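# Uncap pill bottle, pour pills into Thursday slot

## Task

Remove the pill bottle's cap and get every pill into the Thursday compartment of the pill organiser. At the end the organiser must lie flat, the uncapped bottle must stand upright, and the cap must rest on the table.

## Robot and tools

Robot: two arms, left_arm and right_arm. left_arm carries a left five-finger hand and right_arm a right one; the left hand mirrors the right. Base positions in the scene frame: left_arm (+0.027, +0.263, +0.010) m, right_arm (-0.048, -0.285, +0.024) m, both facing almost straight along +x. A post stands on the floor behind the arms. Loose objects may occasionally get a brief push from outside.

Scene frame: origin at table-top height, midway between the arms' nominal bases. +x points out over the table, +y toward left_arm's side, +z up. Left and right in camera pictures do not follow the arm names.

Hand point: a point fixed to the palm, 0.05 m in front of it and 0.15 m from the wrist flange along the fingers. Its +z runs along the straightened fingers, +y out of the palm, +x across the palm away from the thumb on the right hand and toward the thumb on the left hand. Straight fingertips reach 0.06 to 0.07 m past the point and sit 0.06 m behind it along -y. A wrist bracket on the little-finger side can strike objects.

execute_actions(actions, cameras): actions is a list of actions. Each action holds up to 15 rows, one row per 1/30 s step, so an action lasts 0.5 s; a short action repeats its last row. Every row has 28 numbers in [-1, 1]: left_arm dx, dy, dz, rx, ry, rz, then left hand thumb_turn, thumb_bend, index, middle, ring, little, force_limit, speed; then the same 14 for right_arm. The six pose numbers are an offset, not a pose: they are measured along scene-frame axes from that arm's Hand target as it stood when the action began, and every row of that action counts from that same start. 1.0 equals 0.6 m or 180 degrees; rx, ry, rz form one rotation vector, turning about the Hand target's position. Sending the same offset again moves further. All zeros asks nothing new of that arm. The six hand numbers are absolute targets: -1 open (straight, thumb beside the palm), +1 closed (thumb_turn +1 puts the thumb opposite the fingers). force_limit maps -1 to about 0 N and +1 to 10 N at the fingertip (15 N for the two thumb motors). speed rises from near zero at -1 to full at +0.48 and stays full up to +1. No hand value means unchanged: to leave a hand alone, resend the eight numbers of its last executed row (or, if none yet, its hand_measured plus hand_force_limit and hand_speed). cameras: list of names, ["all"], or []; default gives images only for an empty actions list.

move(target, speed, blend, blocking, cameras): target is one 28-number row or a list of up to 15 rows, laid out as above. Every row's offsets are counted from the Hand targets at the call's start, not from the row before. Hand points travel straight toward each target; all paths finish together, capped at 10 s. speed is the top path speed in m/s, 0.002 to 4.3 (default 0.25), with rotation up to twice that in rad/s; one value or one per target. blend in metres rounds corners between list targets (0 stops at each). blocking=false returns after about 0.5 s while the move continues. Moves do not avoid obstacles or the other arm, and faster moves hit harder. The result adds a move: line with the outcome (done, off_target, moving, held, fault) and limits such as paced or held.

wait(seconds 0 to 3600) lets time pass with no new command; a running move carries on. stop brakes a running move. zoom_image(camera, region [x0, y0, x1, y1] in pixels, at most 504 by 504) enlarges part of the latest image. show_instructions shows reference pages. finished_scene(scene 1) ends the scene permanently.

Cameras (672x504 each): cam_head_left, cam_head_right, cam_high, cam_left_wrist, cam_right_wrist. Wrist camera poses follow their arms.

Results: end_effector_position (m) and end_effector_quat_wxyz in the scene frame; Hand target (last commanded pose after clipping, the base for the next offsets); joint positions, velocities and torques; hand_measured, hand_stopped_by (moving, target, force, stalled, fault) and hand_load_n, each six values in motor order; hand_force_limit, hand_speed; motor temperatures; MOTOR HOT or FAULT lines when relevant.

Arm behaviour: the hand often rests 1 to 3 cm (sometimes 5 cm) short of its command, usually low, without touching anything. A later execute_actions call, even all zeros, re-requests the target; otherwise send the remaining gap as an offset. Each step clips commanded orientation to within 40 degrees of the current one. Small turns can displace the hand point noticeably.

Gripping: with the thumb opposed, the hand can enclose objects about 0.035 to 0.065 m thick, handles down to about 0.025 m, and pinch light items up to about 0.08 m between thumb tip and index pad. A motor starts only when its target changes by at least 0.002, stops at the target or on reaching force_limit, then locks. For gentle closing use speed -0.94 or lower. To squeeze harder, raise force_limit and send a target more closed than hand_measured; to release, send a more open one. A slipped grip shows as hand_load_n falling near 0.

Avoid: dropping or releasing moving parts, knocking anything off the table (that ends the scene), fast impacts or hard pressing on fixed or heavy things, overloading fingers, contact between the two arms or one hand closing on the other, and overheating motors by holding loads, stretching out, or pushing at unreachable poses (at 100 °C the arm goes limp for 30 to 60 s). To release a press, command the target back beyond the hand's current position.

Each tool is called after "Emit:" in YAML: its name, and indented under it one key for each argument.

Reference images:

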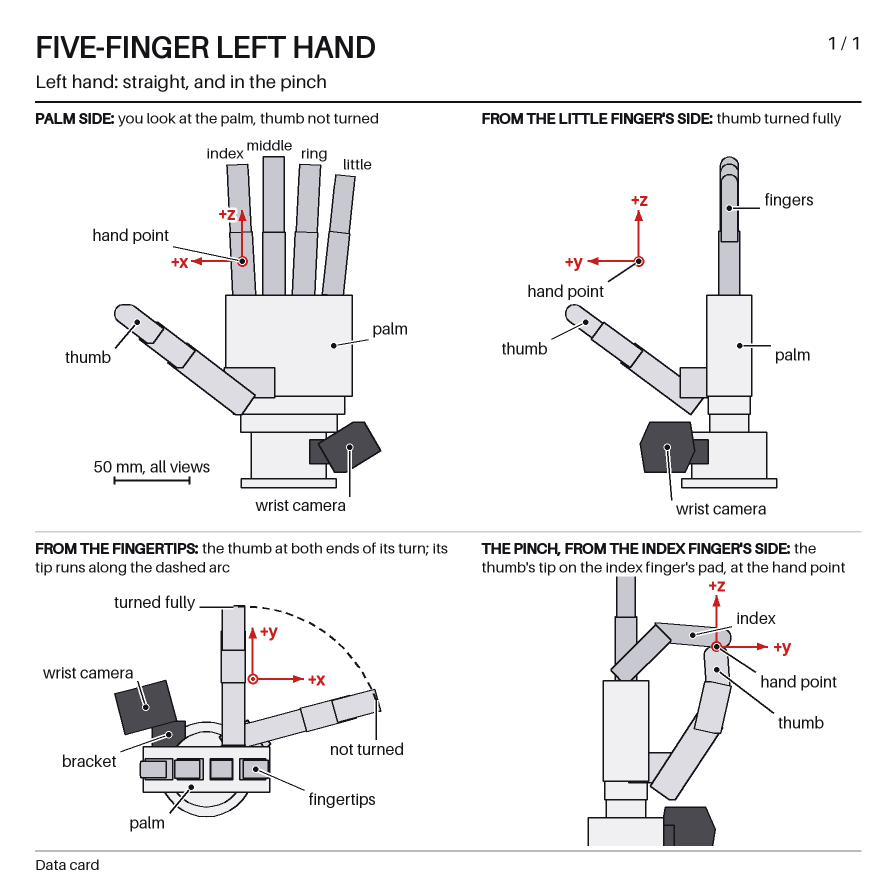

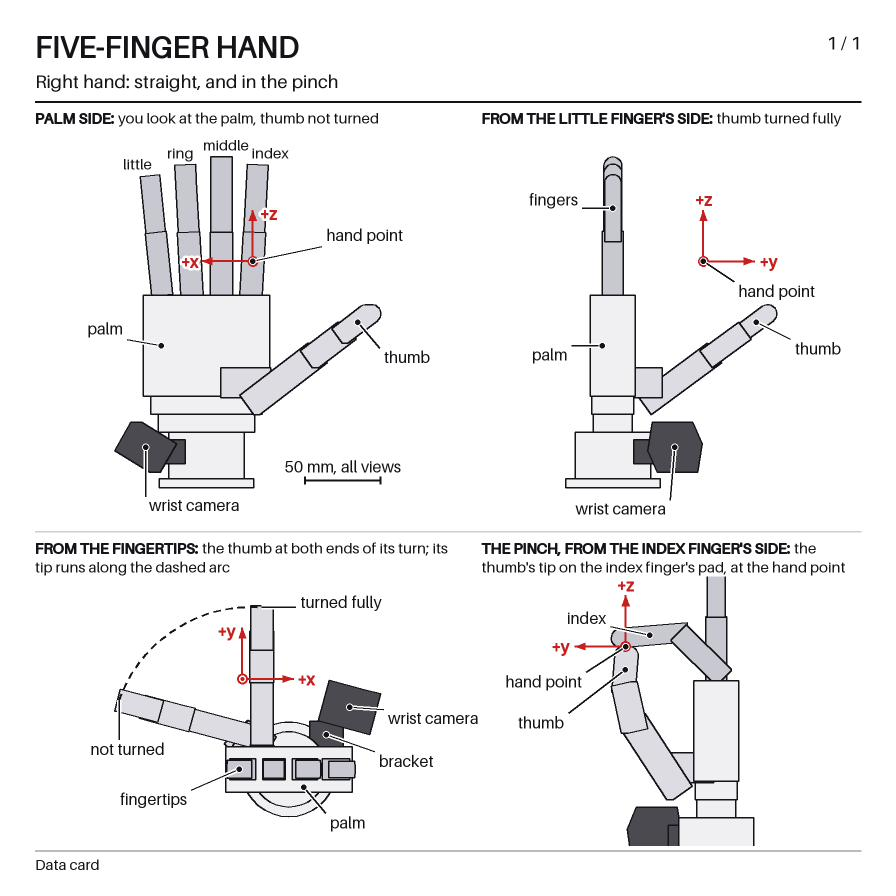

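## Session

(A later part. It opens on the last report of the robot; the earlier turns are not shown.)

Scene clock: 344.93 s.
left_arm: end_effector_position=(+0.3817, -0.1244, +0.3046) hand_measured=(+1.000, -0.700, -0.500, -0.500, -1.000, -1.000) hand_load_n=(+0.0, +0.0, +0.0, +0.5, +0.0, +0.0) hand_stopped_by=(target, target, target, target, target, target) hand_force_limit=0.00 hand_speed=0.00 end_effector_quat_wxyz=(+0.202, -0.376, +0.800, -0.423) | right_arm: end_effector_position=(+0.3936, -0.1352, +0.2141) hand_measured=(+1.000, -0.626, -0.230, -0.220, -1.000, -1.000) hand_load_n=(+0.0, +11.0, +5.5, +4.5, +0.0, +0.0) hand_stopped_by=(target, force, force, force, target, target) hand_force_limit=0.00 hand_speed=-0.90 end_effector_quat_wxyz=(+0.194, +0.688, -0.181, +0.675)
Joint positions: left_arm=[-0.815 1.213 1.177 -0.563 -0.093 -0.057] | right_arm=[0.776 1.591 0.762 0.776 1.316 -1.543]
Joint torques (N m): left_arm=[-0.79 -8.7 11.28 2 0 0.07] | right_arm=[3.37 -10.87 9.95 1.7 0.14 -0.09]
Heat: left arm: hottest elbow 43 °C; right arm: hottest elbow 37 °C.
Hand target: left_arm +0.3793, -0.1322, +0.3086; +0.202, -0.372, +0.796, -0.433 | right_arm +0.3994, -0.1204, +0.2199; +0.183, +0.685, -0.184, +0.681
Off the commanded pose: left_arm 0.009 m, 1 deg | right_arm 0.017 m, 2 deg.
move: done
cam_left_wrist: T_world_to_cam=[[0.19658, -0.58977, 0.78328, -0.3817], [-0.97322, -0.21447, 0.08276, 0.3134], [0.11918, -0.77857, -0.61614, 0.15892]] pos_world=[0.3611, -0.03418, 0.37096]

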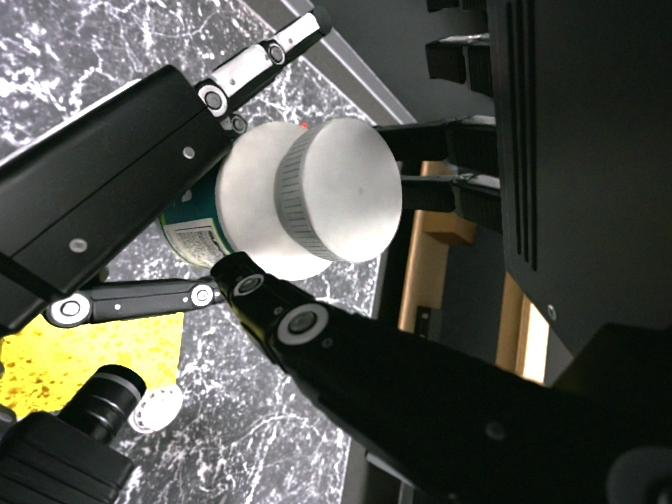

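Emit:
move:
  target: [0,0,0,0,0,0,1,0.1,0.1,0.1,-1,-1,-0.5,-0.92,0,0,0,0,0,0,1,0.3,0.3,0.3,-1,-1,0.0,-0.9]
  cameras: ["cam_left_wrist","cam_high","cam_right_wrist"]

Scene clock: 348.77 s.
left_arm: end_effector_position=(+0.3835, -0.1260, +0.3068) hand_measured=(+1.000, -0.504, -0.106, -0.202, -1.000, -1.000) hand_load_n=(+0.0, +4.0, +2.5, +3.5, +0.0, +0.0) hand_stopped_by=(target, force, force, force, target, target) hand_force_limit=-0.50 hand_speed=-0.92 end_effector_quat_wxyz=(+0.204, -0.375, +0.797, -0.427) | right_arm: end_effector_position=(+0.3925, -0.1329, +0.2141) hand_measured=(+1.000, -0.626, -0.230, -0.220, -1.000, -1.000) hand_load_n=(+0.0, +11.0, +5.5, +4.0, +0.0, +0.0) hand_stopped_by=(target, force, force, force, target, target) hand_force_limit=0.00 hand_speed=-0.90 end_effector_quat_wxyz=(+0.193, +0.689, -0.179, +0.675)
Joint positions: left_arm=[-0.815 1.213 1.177 -0.551 -0.094 -0.057] | right_arm=[0.781 1.591 0.762 0.776 1.317 -1.543]
Joint torques (N m): left_arm=[-0.79 -8.7 11.28 1.61 0.03 0.07] | right_arm=[2.84 -10.87 9.95 1.72 0.07 -0.09]
Heat: left arm: hottest elbow 43 °C; right arm: hottest elbow 37 °C.
Hand target: left_arm +0.3793, -0.1322, +0.3087; +0.202, -0.372, +0.796, -0.433 | right_arm +0.3994, -0.1203, +0.2199; +0.183, +0.685, -0.184, +0.681
Off the commanded pose: left_arm 0.008 m, 1 deg | right_arm 0.015 m, 2 deg.
move: done
cam_left_wrist: T_world_to_cam=[[0.19029, -0.58326, 0.78968, -0.38344], [-0.97369, -0.21482, 0.07597, 0.31686], [0.12532, -0.78337, -0.60879, 0.15367]] pos_world=[0.36223, -0.0352, 0.37227]
cam_right_wrist: T_world_to_cam=[[-0.52993, -0.80575, 0.26447, 0.04036], [-0.56286, 0.10091, -0.82037, 0.40515], [0.63432, -0.5836, -0.507, -0.10074]] pos_world=[0.31333, -0.06716, 0.27063]
Images, in order (width x height): cam_high 672x504, cam_left_wrist 672x504, cam_right_wrist 672x504.

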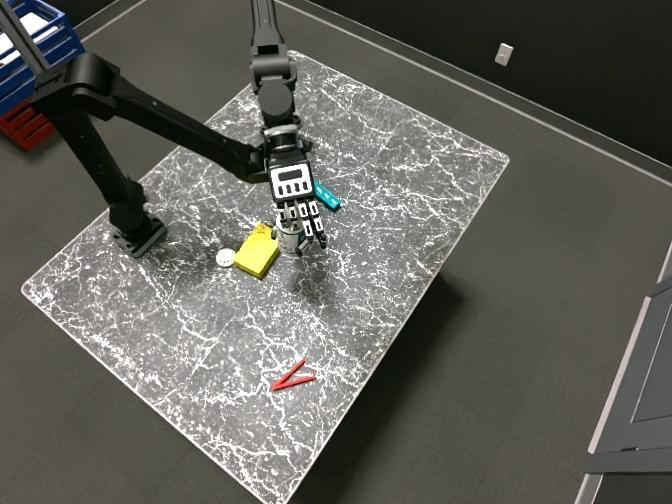

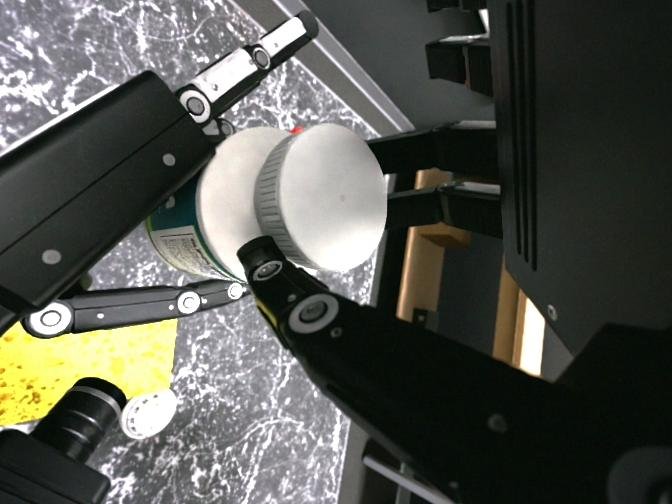

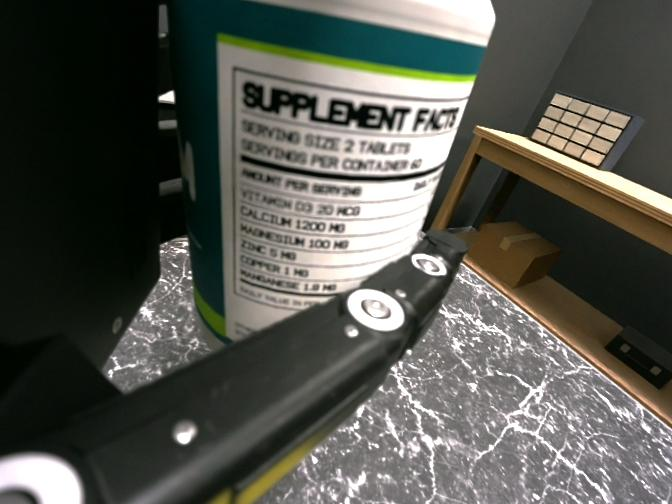

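Emit:
zoom_image:
  camera: "cam_left_wrist"
  region: [180, 100, 420, 340]

Emit:
zoom_image:
  camera: "cam_high"
  region: [240, 150, 360, 270]

Scaled by 2.100 from the camera's image (finer frame: 960x720).

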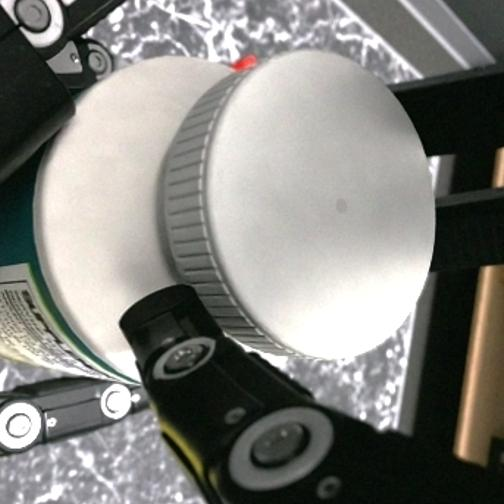

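Scaled by 4.200 from the camera's image (finer frame: 960x720).

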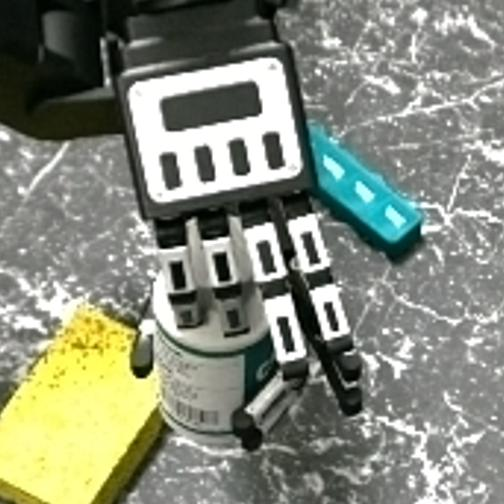

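Emit:
move:
  target:
    - [0,0,0.0,0,0,0,1,-0.65,-0.32,-0.35,-1,-1,-0.5,-0.5,0,0,0,0,0,0,1,0.3,0.3,0.3,-1,-1,0.0,-0.9]
    - [0.007,0.0083,0.012,0,0,0,1,-0.65,-0.32,-0.35,-1,-1,-0.5,-0.5,0,0,0,0,0,0,1,0.3,0.3,0.3,-1,-1,0.0,-0.9]
  speed: 0.06
  cameras: ["cam_left_wrist"]

Scene clock: 363.63 s.
left_arm: end_effector_position=(+0.3823, -0.1270, +0.3069) hand_measured=(+1.000, -0.650, -0.320, -0.350, -1.000, -1.000) hand_load_n=(+0.0, +0.0, +0.0, +0.0, +0.0, +0.0) hand_stopped_by=(target, target, target, target, target, target) hand_force_limit=-0.50 hand_speed=-0.50 end_effector_quat_wxyz=(+0.201, -0.374, +0.798, -0.429) | right_arm: end_effector_position=(+0.3925, -0.1329, +0.2141) hand_measured=(+1.000, -0.626, -0.230, -0.220, -1.000, -1.000) hand_load_n=(-0.5, +11.0, +5.5, +4.5, +0.0, +0.0) hand_stopped_by=(target, force, force, force, target, target) hand_force_limit=0.00 hand_speed=-0.90 end_effector_quat_wxyz=(+0.193, +0.689, -0.179, +0.675)
Joint positions: left_arm=[-0.815 1.213 1.177 -0.551 -0.086 -0.057] | right_arm=[0.781 1.591 0.762 0.776 1.317 -1.543]
Joint torques (N m): left_arm=[0.67 -8.94 12.71 0.95 0.26 0.15] | right_arm=[2.84 -10.87 9.98 1.72 0.07 -0.09]
Heat: left arm: hottest elbow 44 °C; right arm: hottest elbow 37 °C.
Hand target: left_arm +0.3835, -0.1272, +0.3159; +0.202, -0.372, +0.796, -0.433 | right_arm +0.3994, -0.1203, +0.2199; +0.183, +0.685, -0.184, +0.681
Off the commanded pose: left_arm 0.009 m, 1 deg | right_arm 0.015 m, 2 deg.
move: done
cam_left_wrist: T_world_to_cam=[[0.18904, -0.5822, 0.79076, -0.38356], [-0.9748, -0.20841, 0.07959, 0.31571], [0.11846, -0.78588, -0.60693, 0.15487]] pos_world=[0.36191, -0.03581, 0.37217]

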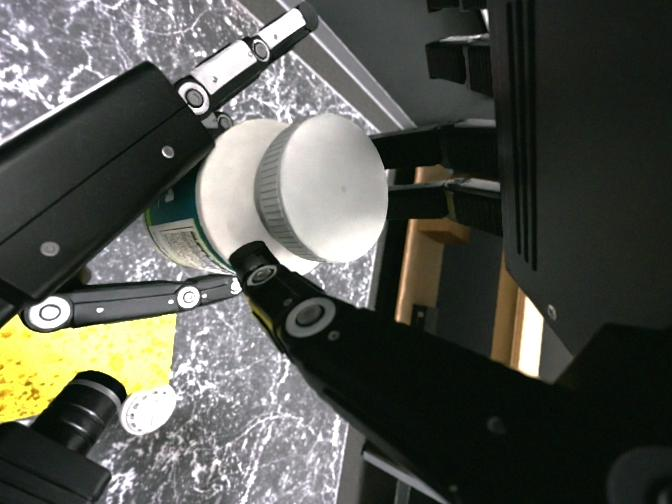

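Emit:
move:
  target:
    - [0.002,-0.002,0.035,0,0,0,1,-0.65,-0.32,-0.35,-1,-1,-0.5,-0.5,0,0,0,0,0,0,1,0.3,0.3,0.3,-1,-1,0.0,-0.9]
    - [0.0033,-0.0038,0,0,0,0,1,-0.65,-0.32,-0.35,-1,-1,-0.5,-0.5,0,0,0,0,0,0,1,0.3,0.3,0.3,-1,-1,0.0,-0.9]
  speed: 0.06
  cameras: ["cam_left_wrist"]

Scene clock: 369.50 s.
left_arm: end_effector_position=(+0.3804, -0.1251, +0.3096) hand_measured=(+1.000, -0.650, -0.320, -0.350, -1.000, -1.000) hand_load_n=(+0.0, +0.0, +0.0, +0.5, -0.5, +0.0) hand_stopped_by=(target, target, target, target, target, target) hand_force_limit=-0.50 hand_speed=-0.50 end_effector_quat_wxyz=(+0.199, -0.375, +0.801, -0.423) | right_arm: end_effector_position=(+0.3924, -0.1327, +0.2139) hand_measured=(+1.000, -0.626, -0.230, -0.220, -1.000, -1.000) hand_load_n=(+0.0, +11.0, +5.5, +4.5, +0.0, +0.0) hand_stopped_by=(target, force, force, force, target, target) hand_force_limit=0.00 hand_speed=-0.90 end_effector_quat_wxyz=(+0.193, +0.689, -0.179, +0.675)
Joint positions: left_arm=[-0.815 1.213 1.191 -0.579 -0.086 -0.057] | right_arm=[0.782 1.591 0.762 0.776 1.317 -1.543]
Joint torques (N m): left_arm=[0.73 -8.29 12.08 2 0.22 0.16] | right_arm=[2.84 -10.93 9.96 1.7 0.07 -0.09]
Heat: left arm: hottest elbow 44 °C; right arm: hottest elbow 37 °C.
Hand target: left_arm +0.3855, -0.1295, +0.3158; +0.202, -0.372, +0.796, -0.433 | right_arm +0.3994, -0.1204, +0.2200; +0.183, +0.685, -0.184, +0.681
Off the commanded pose: left_arm 0.009 m, 1 deg | right_arm 0.015 m, 2 deg.
move: done
cam_left_wrist: T_world_to_cam=[[0.19668, -0.59008, 0.78302, -0.38573], [-0.97403, -0.20893, 0.08721, 0.3113], [0.11214, -0.77984, -0.61585, 0.16412]] pos_world=[0.36068, -0.03458, 0.37595]

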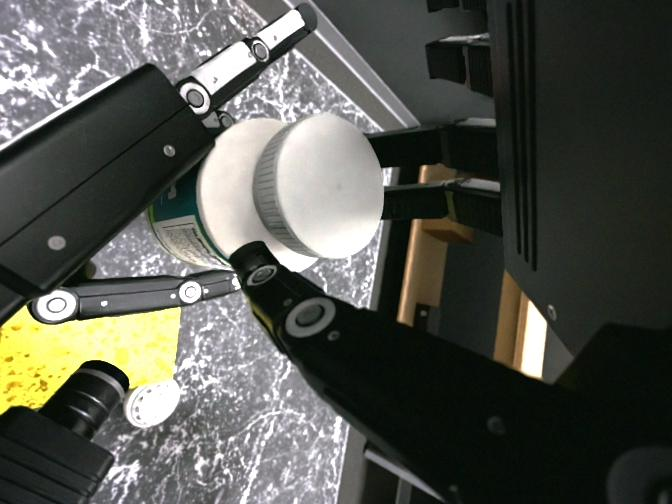

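Emit:
move:
  target:
    - [0.012,0.015,0.0,0,0,0,1,-0.65,-0.32,-0.35,-1,-1,-0.5,-0.5,0,0,0,0,0,0,1,0.3,0.3,0.3,-1,-1,0.0,-0.9]
  speed: 0.06
  cameras: ["cam_left_wrist"]

Scene clock: 372.63 s.
left_arm: end_effector_position=(+0.3837, -0.1215, +0.3096) hand_measured=(+1.000, -0.650, -0.320, -0.350, -1.000, -1.000) hand_load_n=(+0.0, +0.0, +0.0, +0.0, +0.0, +0.0) hand_stopped_by=(target, target, target, target, target, target) hand_force_limit=-0.50 hand_speed=-0.50 end_effector_quat_wxyz=(+0.195, -0.373, +0.802, -0.424) | right_arm: end_effector_position=(+0.3924, -0.1327, +0.2139) hand_measured=(+1.000, -0.626, -0.230, -0.220, -1.000, -1.000) hand_load_n=(+0.0, +11.0, +5.0, +4.5, +0.0, +0.0) hand_stopped_by=(target, force, force, force, target, target) hand_force_limit=0.00 hand_speed=-0.90 end_effector_quat_wxyz=(+0.193, +0.689, -0.179, +0.675)
Joint positions: left_arm=[-0.798 1.213 1.191 -0.579 -0.063 -0.048] | right_arm=[0.782 1.591 0.762 0.776 1.317 -1.543]
Joint torques (N m): left_arm=[1.73 -8.64 11.82 1.99 0.27 0.23] | right_arm=[2.84 -10.87 9.96 1.72 0.07 -0.09]
Heat: left arm: hottest elbow 44 °C; right arm: hottest elbow 37 °C.
Hand target: left_arm +0.3926, -0.1205, +0.3158; +0.202, -0.372, +0.796, -0.433 | right_arm +0.3994, -0.1204, +0.2200; +0.183, +0.685, -0.184, +0.681
Off the commanded pose: left_arm 0.011 m, 1 deg | right_arm 0.015 m, 2 deg.
move: off_target (left_arm)
cam_left_wrist: T_world_to_cam=[[0.19609, -0.58864, 0.78425, -0.3843], [-0.97508, -0.2017, 0.09242, 0.31485], [0.10378, -0.78283, -0.61352, 0.16864]] pos_world=[0.36486, -0.0307, 0.37576]

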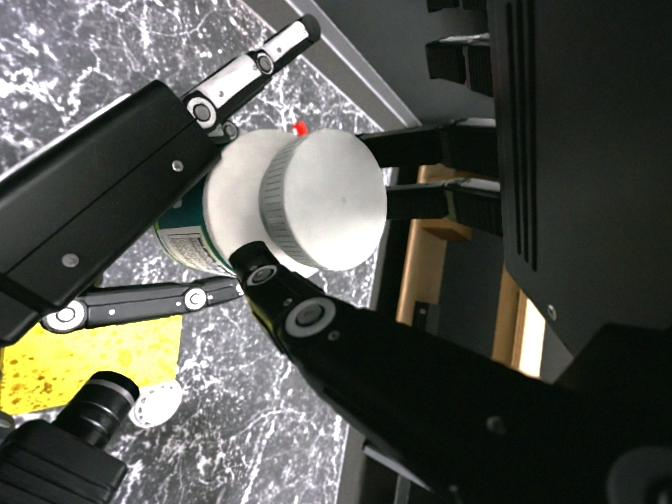

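Emit:
move:
  target: [0,0,0,0,0,0,1,0.1,0.1,0.1,-1,-1,-0.5,-0.92,0,0,0,0,0,0,1,0.3,0.3,0.3,-1,-1,0.0,-0.9]
  cameras: ["cam_left_wrist"]

Scene clock: 376.03 s.
left_arm: end_effector_position=(+0.3844, -0.1222, +0.3101) hand_measured=(+1.000, -0.534, -0.112, -0.172, -1.000, -1.000) hand_load_n=(+0.0, +3.5, +3.5, +2.5, +0.0, +0.0) hand_stopped_by=(target, force, force, force, target, target) hand_force_limit=-0.50 hand_speed=-0.92 end_effector_quat_wxyz=(+0.196, -0.373, +0.801, -0.426) | right_arm: end_effector_position=(+0.3922, -0.1322, +0.2141) hand_measured=(+1.000, -0.626, -0.230, -0.220, -1.000, -1.000) hand_load_n=(+0.0, +11.0, +6.5, +3.0, +0.0, +0.0) hand_stopped_by=(target, force, force, force, target, target) hand_force_limit=0.00 hand_speed=-0.90 end_effector_quat_wxyz=(+0.194, +0.689, -0.178, +0.675)
Joint positions: left_arm=[-0.798 1.214 1.191 -0.574 -0.063 -0.047] | right_arm=[0.783 1.591 0.762 0.776 1.317 -1.546]
Joint torques (N m): left_arm=[1.79 -8.7 11.82 1.87 0.26 0.22] | right_arm=[2.73 -10.87 9.96 1.73 0.07 -0.07]
Heat: left arm: hottest elbow 44 °C; right arm: hottest elbow 37 °C.
Hand target: left_arm +0.3926, -0.1205, +0.3158; +0.202, -0.372, +0.796, -0.433 | right_arm +0.3994, -0.1204, +0.2200; +0.183, +0.684, -0.184, +0.681
Off the commanded pose: left_arm 0.010 m, 1 deg | right_arm 0.015 m, 2 deg.
move: done
cam_left_wrist: T_world_to_cam=[[0.19338, -0.58704, 0.78612, -0.38454], [-0.97545, -0.20107, 0.0898, 0.31646], [0.10535, -0.78419, -0.61152, 0.16694]] pos_world=[0.36547, -0.0312, 0.37596]

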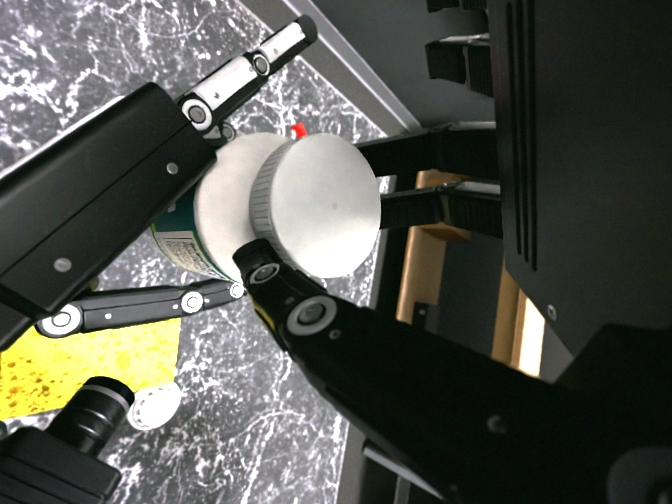

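Emit:
move:
  target: [0,0,0,0,0,0,1,0.2,0.2,0.2,-1,-1,0.0,-0.92,0,0,0,0,0,0,1,0.3,0.3,0.3,-1,-1,0.0,-0.9]

Emit:
move:
  target: [0.003,-0.0053,0,0,0,0.0833,1,0.2,0.2,0.2,-1,-1,0.0,-0.92,0,0,0,0,0,0,1,0.3,0.3,0.3,-1,-1,0.0,-0.9]
  speed: 0.1
  cameras: ["cam_left_wrist", "cam_right_wrist","cam_head_left"]

Scene clock: 384.20 s.
left_arm: end_effector_position=(+0.3845, -0.1223, +0.3100) hand_measured=(+1.000, -0.514, -0.092, -0.152, -1.000, -1.000) hand_load_n=(+0.0, +7.5, +5.5, +5.5, +0.0, +0.0) hand_stopped_by=(target, force, force, force, target, target) hand_force_limit=0.00 hand_speed=-0.92 end_effector_quat_wxyz=(+0.196, -0.373, +0.801, -0.426) | right_arm: end_effector_position=(+0.3921, -0.1319, +0.2142) hand_measured=(+1.000, -0.626, -0.230, -0.220, -1.000, -1.000) hand_load_n=(+0.0, +11.0, +7.0, +2.5, +0.0, +0.0) hand_stopped_by=(target, force, force, force, target, target) hand_force_limit=0.00 hand_speed=-0.90 end_effector_quat_wxyz=(+0.194, +0.689, -0.177, +0.675)
Joint positions: left_arm=[-0.798 1.215 1.191 -0.574 -0.063 -0.047] | right_arm=[0.784 1.591 0.762 0.776 1.317 -1.548]
Joint torques (N m): left_arm=[1.73 -8.7 11.78 1.85 0.27 0.22] | right_arm=[2.73 -10.93 9.96 1.74 0.07 -0.06]
Heat: left arm: hottest elbow 43 °C; right arm: hottest elbow 37 °C.
Hand target: left_arm +0.3926, -0.1205, +0.3157; +0.202, -0.372, +0.796, -0.433 | right_arm +0.3993, -0.1203, +0.2200; +0.183, +0.685, -0.183, +0.681
Off the commanded pose: left_arm 0.010 m, 1 deg | right_arm 0.015 m, 2 deg.
move: done

Scene clock: 386.20 s.
left_arm: end_effector_position=(+0.3923, -0.1205, +0.3102) hand_measured=(+1.000, -0.514, -0.092, -0.152, -1.000, -1.000) hand_load_n=(-1.0, +7.0, +2.0, +6.5, +0.0, +0.0) hand_stopped_by=(target, force, force, force, target, target) hand_force_limit=0.00 hand_speed=-0.92 end_effector_quat_wxyz=(+0.253, -0.470, +0.743, -0.405) | right_arm: end_effector_position=(+0.3946, -0.1287, +0.2154) hand_measured=(+1.000, -0.626, -0.230, -0.220, -1.000, -1.000) hand_load_n=(+0.0, +11.0, +6.0, +3.5, +0.0, +0.0) hand_stopped_by=(target, force, force, force, target, target) hand_force_limit=0.00 hand_speed=-0.90 end_effector_quat_wxyz=(+0.193, +0.691, -0.170, +0.675)
Joint positions: left_arm=[-0.868 1.219 1.191 -0.586 -0.335 -0.233] | right_arm=[0.785 1.595 0.768 0.776 1.308 -1.559]
Joint torques (N m): left_arm=[-0.03 -7.82 13.35 0.62 -0.57 0.03] | right_arm=[2.49 -11.22 9.5 1.77 0.49 0.05]
Heat: left arm: hottest elbow 43 °C; right arm: hottest elbow 37 °C.
Hand target: left_arm +0.3945, -0.1236, +0.3158; +0.256, -0.473, +0.741, -0.403 | right_arm +0.3994, -0.1204, +0.2201; +0.183, +0.684, -0.184, +0.681
Off the commanded pose: left_arm 0.007 m, 1 deg | right_arm 0.011 m, 2 deg.
move: done
cam_left_wrist: T_world_to_cam=[[0.32171, -0.51128, 0.79693, -0.42964], [-0.89384, -0.44163, 0.0775, 0.26724], [0.31232, -0.73726, -0.59908, 0.08814]] pos_world=[0.34956, -0.03667, 0.37449]
cam_right_wrist: T_world_to_cam=[[-0.51721, -0.80968, 0.27731, 0.03623], [-0.5695, 0.08373, -0.81771, 0.40676], [0.63887, -0.58086, -0.50442, -0.10099]] pos_world=[0.31492, -0.06338, 0.27163]
Images, in order (width x height): cam_head_left 672x504, cam_left_wrist 672x504, cam_right_wrist 672x504.

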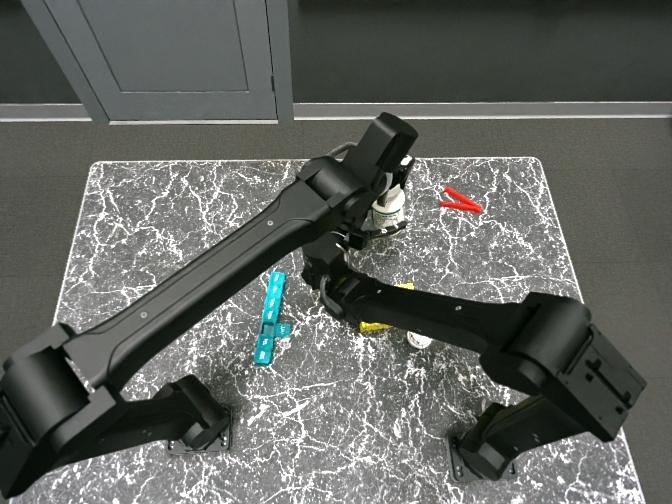

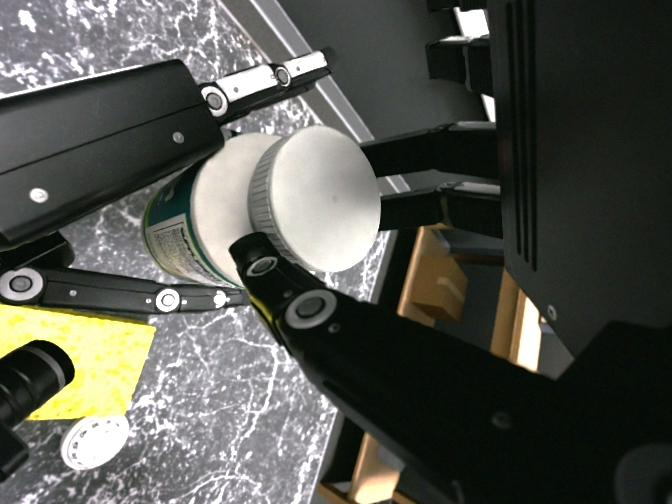

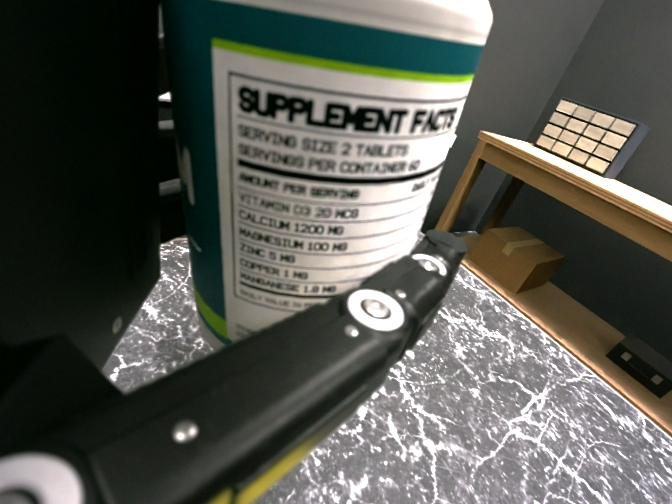

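Emit:
move:
  target: [0.0057,-0.0057,0.001,0,0,0.1111,1,0.2,0.2,0.2,-1,-1,0.0,-0.92,0,0,0,0,0,0,1,0.3,0.3,0.3,-1,-1,0.0,-0.9]
  speed: 0.1
  cameras: ["cam_left_wrist", "cam_right_wrist","cam_high"]

Scene clock: 396.07 s.
left_arm: end_effector_position=(+0.3977, -0.1203, +0.3051) hand_measured=(+1.000, -0.514, -0.092, -0.152, -1.000, -1.000) hand_load_n=(-1.0, +5.0, +1.0, +6.5, +0.0, +0.0) hand_stopped_by=(target, force, force, force, target, target) hand_force_limit=0.00 hand_speed=-0.92 end_effector_quat_wxyz=(+0.321, -0.597, +0.646, -0.351) | right_arm: end_effector_position=(+0.3937, -0.1261, +0.2129) hand_measured=(+1.000, -0.626, -0.230, -0.220, -1.000, -1.000) hand_load_n=(+0.0, +11.0, +6.0, +2.5, +0.0, +0.0) hand_stopped_by=(target, force, force, force, target, target) hand_force_limit=0.00 hand_speed=-0.90 end_effector_quat_wxyz=(+0.194, +0.692, -0.167, +0.675)
Joint positions: left_arm=[-0.965 1.3 1.275 -0.764 -0.689 -0.574] | right_arm=[0.791 1.601 0.768 0.776 1.309 -1.559]
Joint torques (N m): left_arm=[-0.44 -8.64 14.41 0.08 -0.54 0.12] | right_arm=[2.02 -11.81 9.46 1.8 0.43 0.05]
Heat: left arm: hottest elbow 43 °C; right arm: hottest elbow 37 °C.
Hand target: left_arm +0.3980, -0.1271, +0.3166; -0.322, +0.594, -0.647, +0.352 | right_arm +0.3994, -0.1203, +0.2200; +0.183, +0.684, -0.184, +0.681
Off the commanded pose: left_arm 0.013 m, 0 deg | right_arm 0.011 m, 3 deg.
move: off_target (left_arm)
cam_left_wrist: T_world_to_cam=[[0.48548, -0.36416, 0.79479, -0.47405], [-0.67847, -0.73028, 0.07984, 0.1515], [0.55134, -0.578, -0.60161, 0.00833]] pos_world=[0.32834, -0.05718, 0.36968]
cam_right_wrist: T_world_to_cam=[[-0.51258, -0.81064, 0.28305, 0.03536], [-0.57335, 0.07776, -0.81561, 0.40444], [0.63916, -0.58036, -0.50463, -0.10013]] pos_world=[0.31401, -0.06089, 0.26933]
Images, in order (width x height): cam_high 672x504, cam_left_wrist 672x504, cam_right_wrist 672x504.

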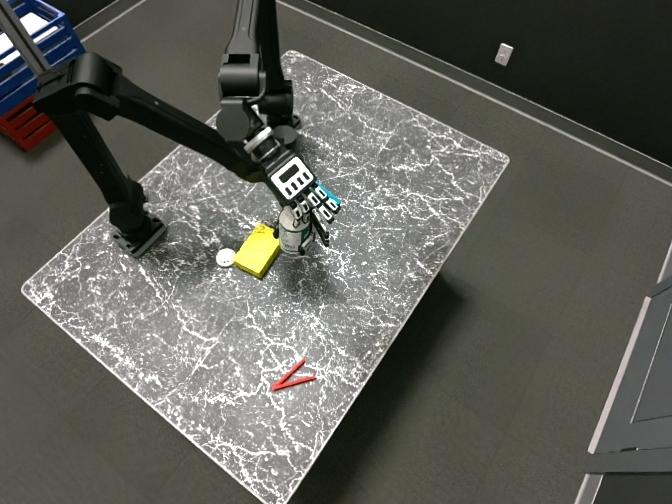

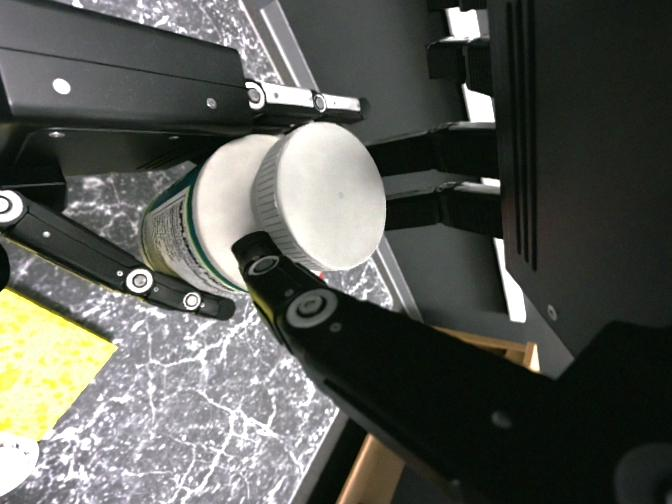

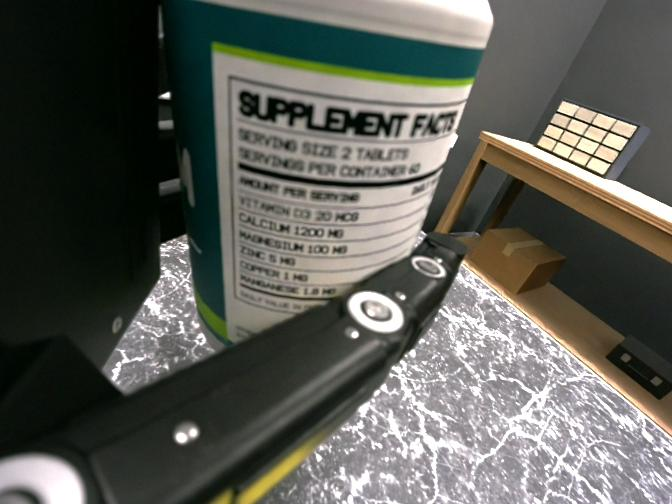

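Emit:
zoom_image:
  camera: "cam_left_wrist"
  region: [180, 100, 420, 340]

Scaled by 2.100 from the camera's image (finer frame: 960x720).

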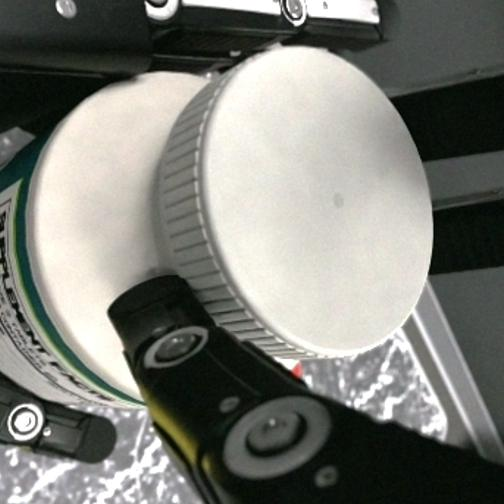

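Emit:
execute_actions:
  actions: []

Scene clock: 402.00 s.
left_arm: end_effector_position=(+0.3977, -0.1203, +0.3050) hand_measured=(+1.000, -0.514, -0.092, -0.152, -1.000, -1.000) hand_load_n=(-1.0, +5.0, +1.0, +6.5, +0.0, +0.0) hand_stopped_by=(target, force, force, force, target, target) hand_force_limit=0.00 hand_speed=-0.92 end_effector_quat_wxyz=(+0.321, -0.597, +0.646, -0.351) | right_arm: end_effector_position=(+0.3937, -0.1261, +0.2129) hand_measured=(+1.000, -0.626, -0.230, -0.220, -1.000, -1.000) hand_load_n=(+0.0, +11.5, +6.0, +2.5, +0.0, +0.0) hand_stopped_by=(target, force, force, force, target, target) hand_force_limit=0.00 hand_speed=-0.90 end_effector_quat_wxyz=(+0.194, +0.692, -0.167, +0.675)
Joint positions: left_arm=[-0.965 1.3 1.275 -0.764 -0.689 -0.575] | right_arm=[0.791 1.601 0.768 0.776 1.309 -1.559]
Joint velocities: within noise
Joint torques (N m): left_arm=[-0.38 -8.59 14.43 0.08 -0.53 0.14] | right_arm=[2.08 -11.81 9.46 1.8 0.42 0.05]
Motor temperatures (°C): left_arm=[28 30 43 28 32 32] | right_arm=[30 34 37 32 32 28]
Heat: left arm: hottest elbow 43 °C; right arm: hottest elbow 37 °C.
Hand target: left_arm +0.3979, -0.1270, +0.3165; -0.322, +0.594, -0.647, +0.352 | right_arm +0.3994, -0.1203, +0.2200; +0.183, +0.684, -0.184, +0.681
Off the commanded pose: left_arm 0.013 m, 0 deg | right_arm 0.011 m, 3 deg.
camera_calibration:
cam_left_wrist: T_world_to_cam=[[0.48586, -0.36366, 0.79479, -0.47409], [-0.67813, -0.73054, 0.08029, 0.15114], [0.55143, -0.57798, -0.60155, 0.00833]] pos_world=[0.32824, -0.05718, 0.36968]
cam_right_wrist: T_world_to_cam=[[-0.51258, -0.81064, 0.28305, 0.03536], [-0.57335, 0.07776, -0.81561, 0.40444], [0.63916, -0.58036, -0.50463, -0.10013]] pos_world=[0.31401, -0.06089, 0.26933]

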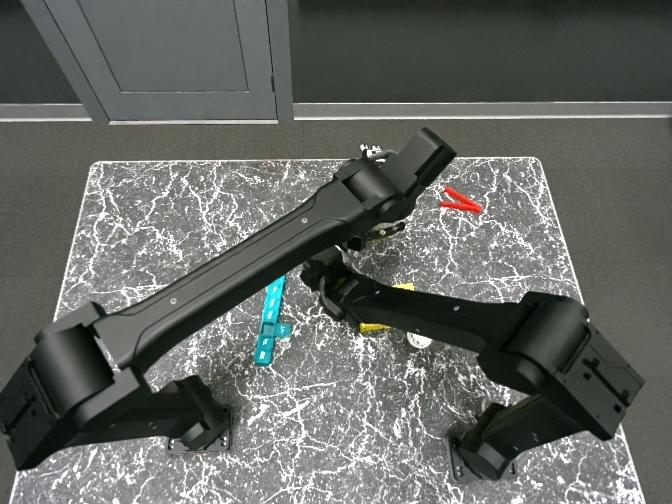

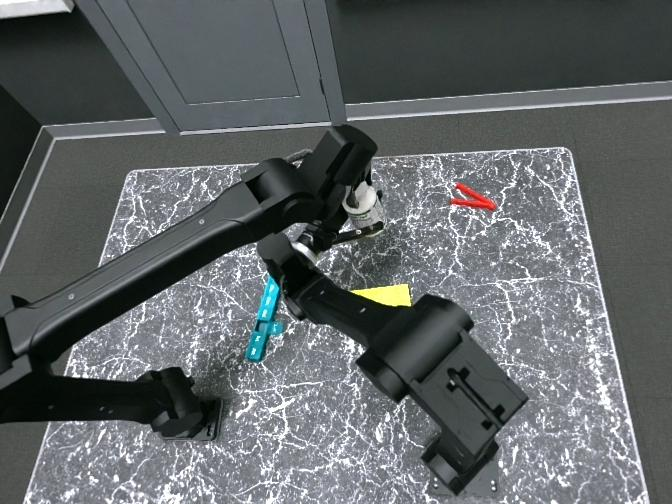

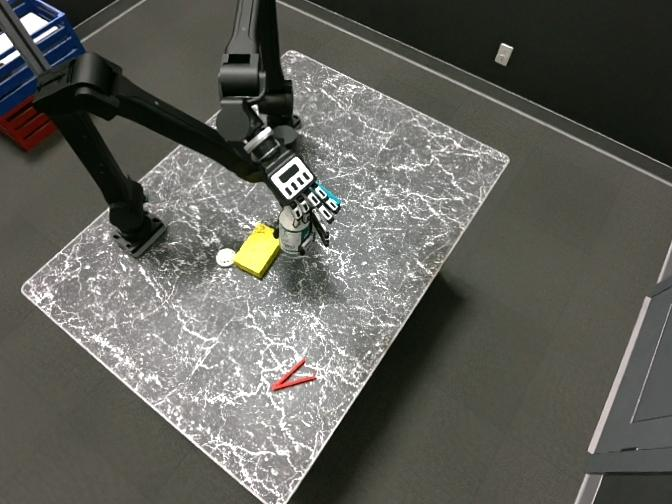

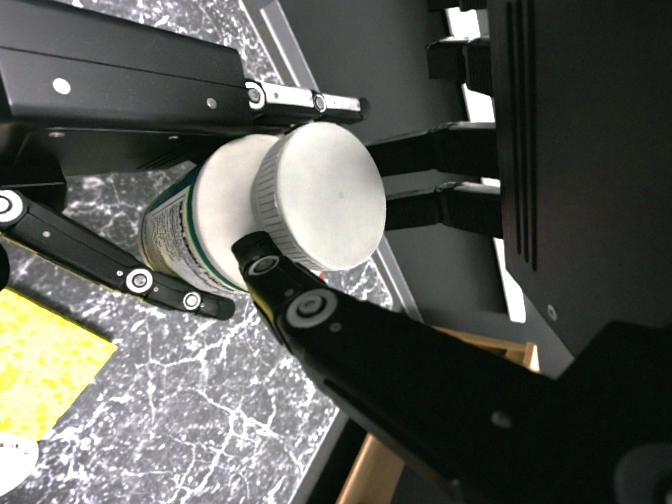

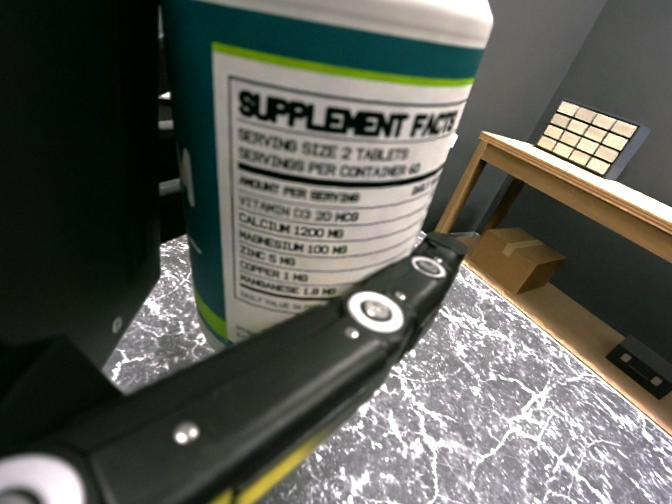

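Emit:
move:
  target: [0.0092,-0.0039,0.008,0,0,0.1389,1,0.2,0.2,0.2,-1,-1,0.0,-0.92,0,0,0,0,0,0,1,0.3,0.3,0.3,-1,-1,0.0,-0.9]
  speed: 0.1
  cameras: ["cam_left_wrist", "cam_right_wrist","cam_high","cam_head_left"]

Scene clock: 408.00 s.
left_arm: end_effector_position=(+0.4057, -0.1191, +0.3029) hand_measured=(+1.000, -0.514, -0.092, -0.152, -1.000, -1.000) hand_load_n=(+0.0, +2.5, +1.0, +3.5, +0.0, +0.0) hand_stopped_by=(target, force, force, force, target, target) hand_force_limit=0.00 hand_speed=-0.92 end_effector_quat_wxyz=(-0.395, +0.723, -0.502, +0.263) | right_arm: end_effector_position=(+0.3926, -0.1260, +0.2130) hand_measured=(+1.000, -0.626, -0.230, -0.220, -1.000, -1.000) hand_load_n=(+0.0, +11.0, +6.5, +2.5, +0.0, +0.0) hand_stopped_by=(target, force, force, force, target, target) hand_force_limit=0.00 hand_speed=-0.90 end_effector_quat_wxyz=(+0.195, +0.692, -0.168, +0.674)
Joint positions: left_arm=[-1.034 1.522 1.548 -1.332 -0.965 -1.233] | right_arm=[0.793 1.601 0.768 0.776 1.315 -1.559]
Joint torques (N m): left_arm=[-0.91 -11.52 14.3 -0.44 -0.63 0.19] | right_arm=[1.9 -11.81 9.44 1.8 0.19 0.04]
Heat: left arm: hottest elbow 43 °C; right arm: hottest elbow 37 °C.
Hand target: left_arm +0.4034, -0.1295, +0.3212; -0.391, +0.720, -0.503, +0.274 | right_arm +0.3994, -0.1203, +0.2200; +0.183, +0.684, -0.184, +0.681
Off the commanded pose: left_arm 0.021 m, 1 deg | right_arm 0.011 m, 3 deg.
move: off_target (left_arm)
cam_left_wrist: T_world_to_cam=[[0.6026, -0.13308, 0.78687, -0.49339], [-0.29553, -0.95311, 0.06513, -0.01951], [0.7413, -0.27179, -0.61368, -0.03362]] pos_world=[0.31647, -0.0934, 0.36886]
cam_right_wrist: T_world_to_cam=[[-0.51542, -0.80881, 0.28314, 0.0362], [-0.5729, 0.07951, -0.81576, 0.4039], [0.63728, -0.58267, -0.50435, -0.09895]] pos_world=[0.31311, -0.06049, 0.26933]
Images, in order (width x height): cam_head_left 672x504, cam_high 672x504, cam_left_wrist 672x504, cam_right_wrist 672x504.

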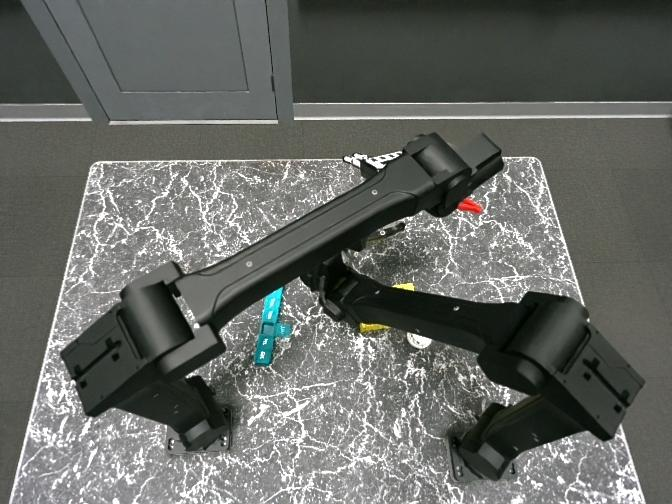

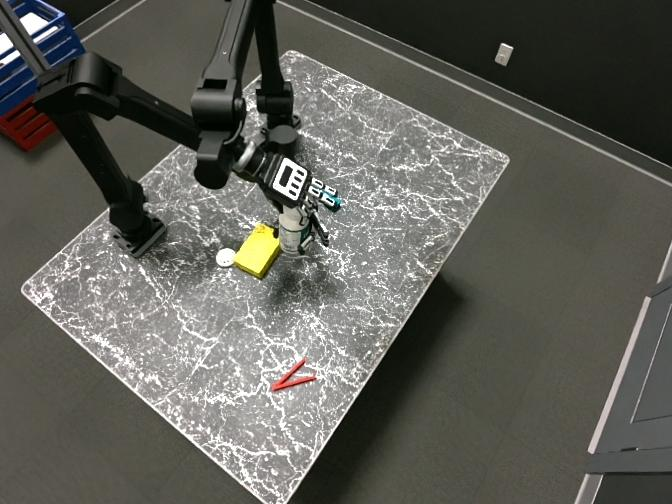

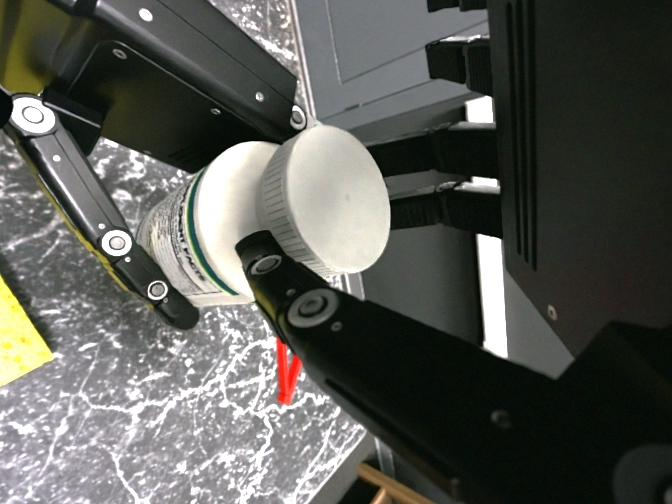

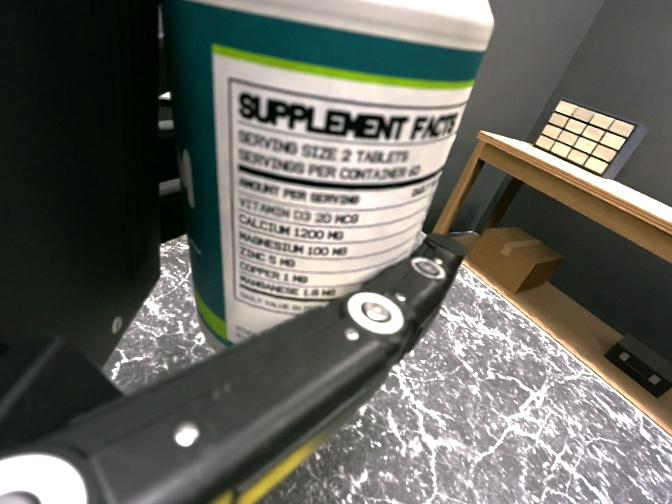

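Emit:
zoom_image:
  camera: "cam_left_wrist"
  region: [180, 100, 420, 340]

Emit:
zoom_image:
  camera: "cam_high"
  region: [240, 170, 350, 280]

Scaled by 2.100 from the camera's image (finer frame: 960x720).

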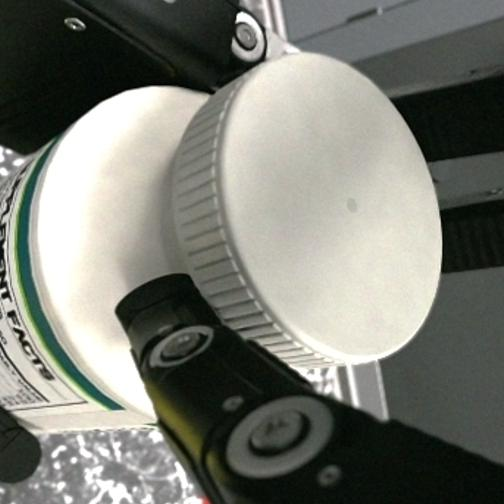

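Scaled by 4.582 from the camera's image (finer frame: 960x720).

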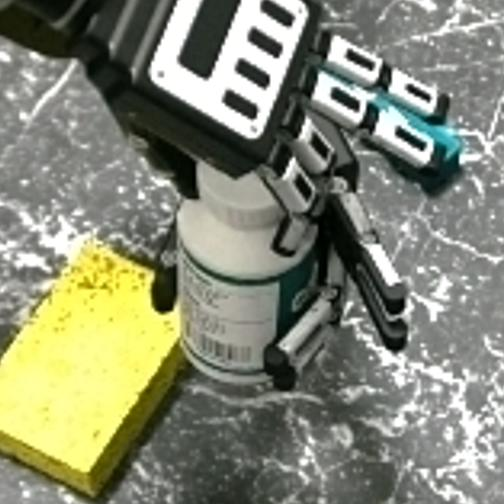

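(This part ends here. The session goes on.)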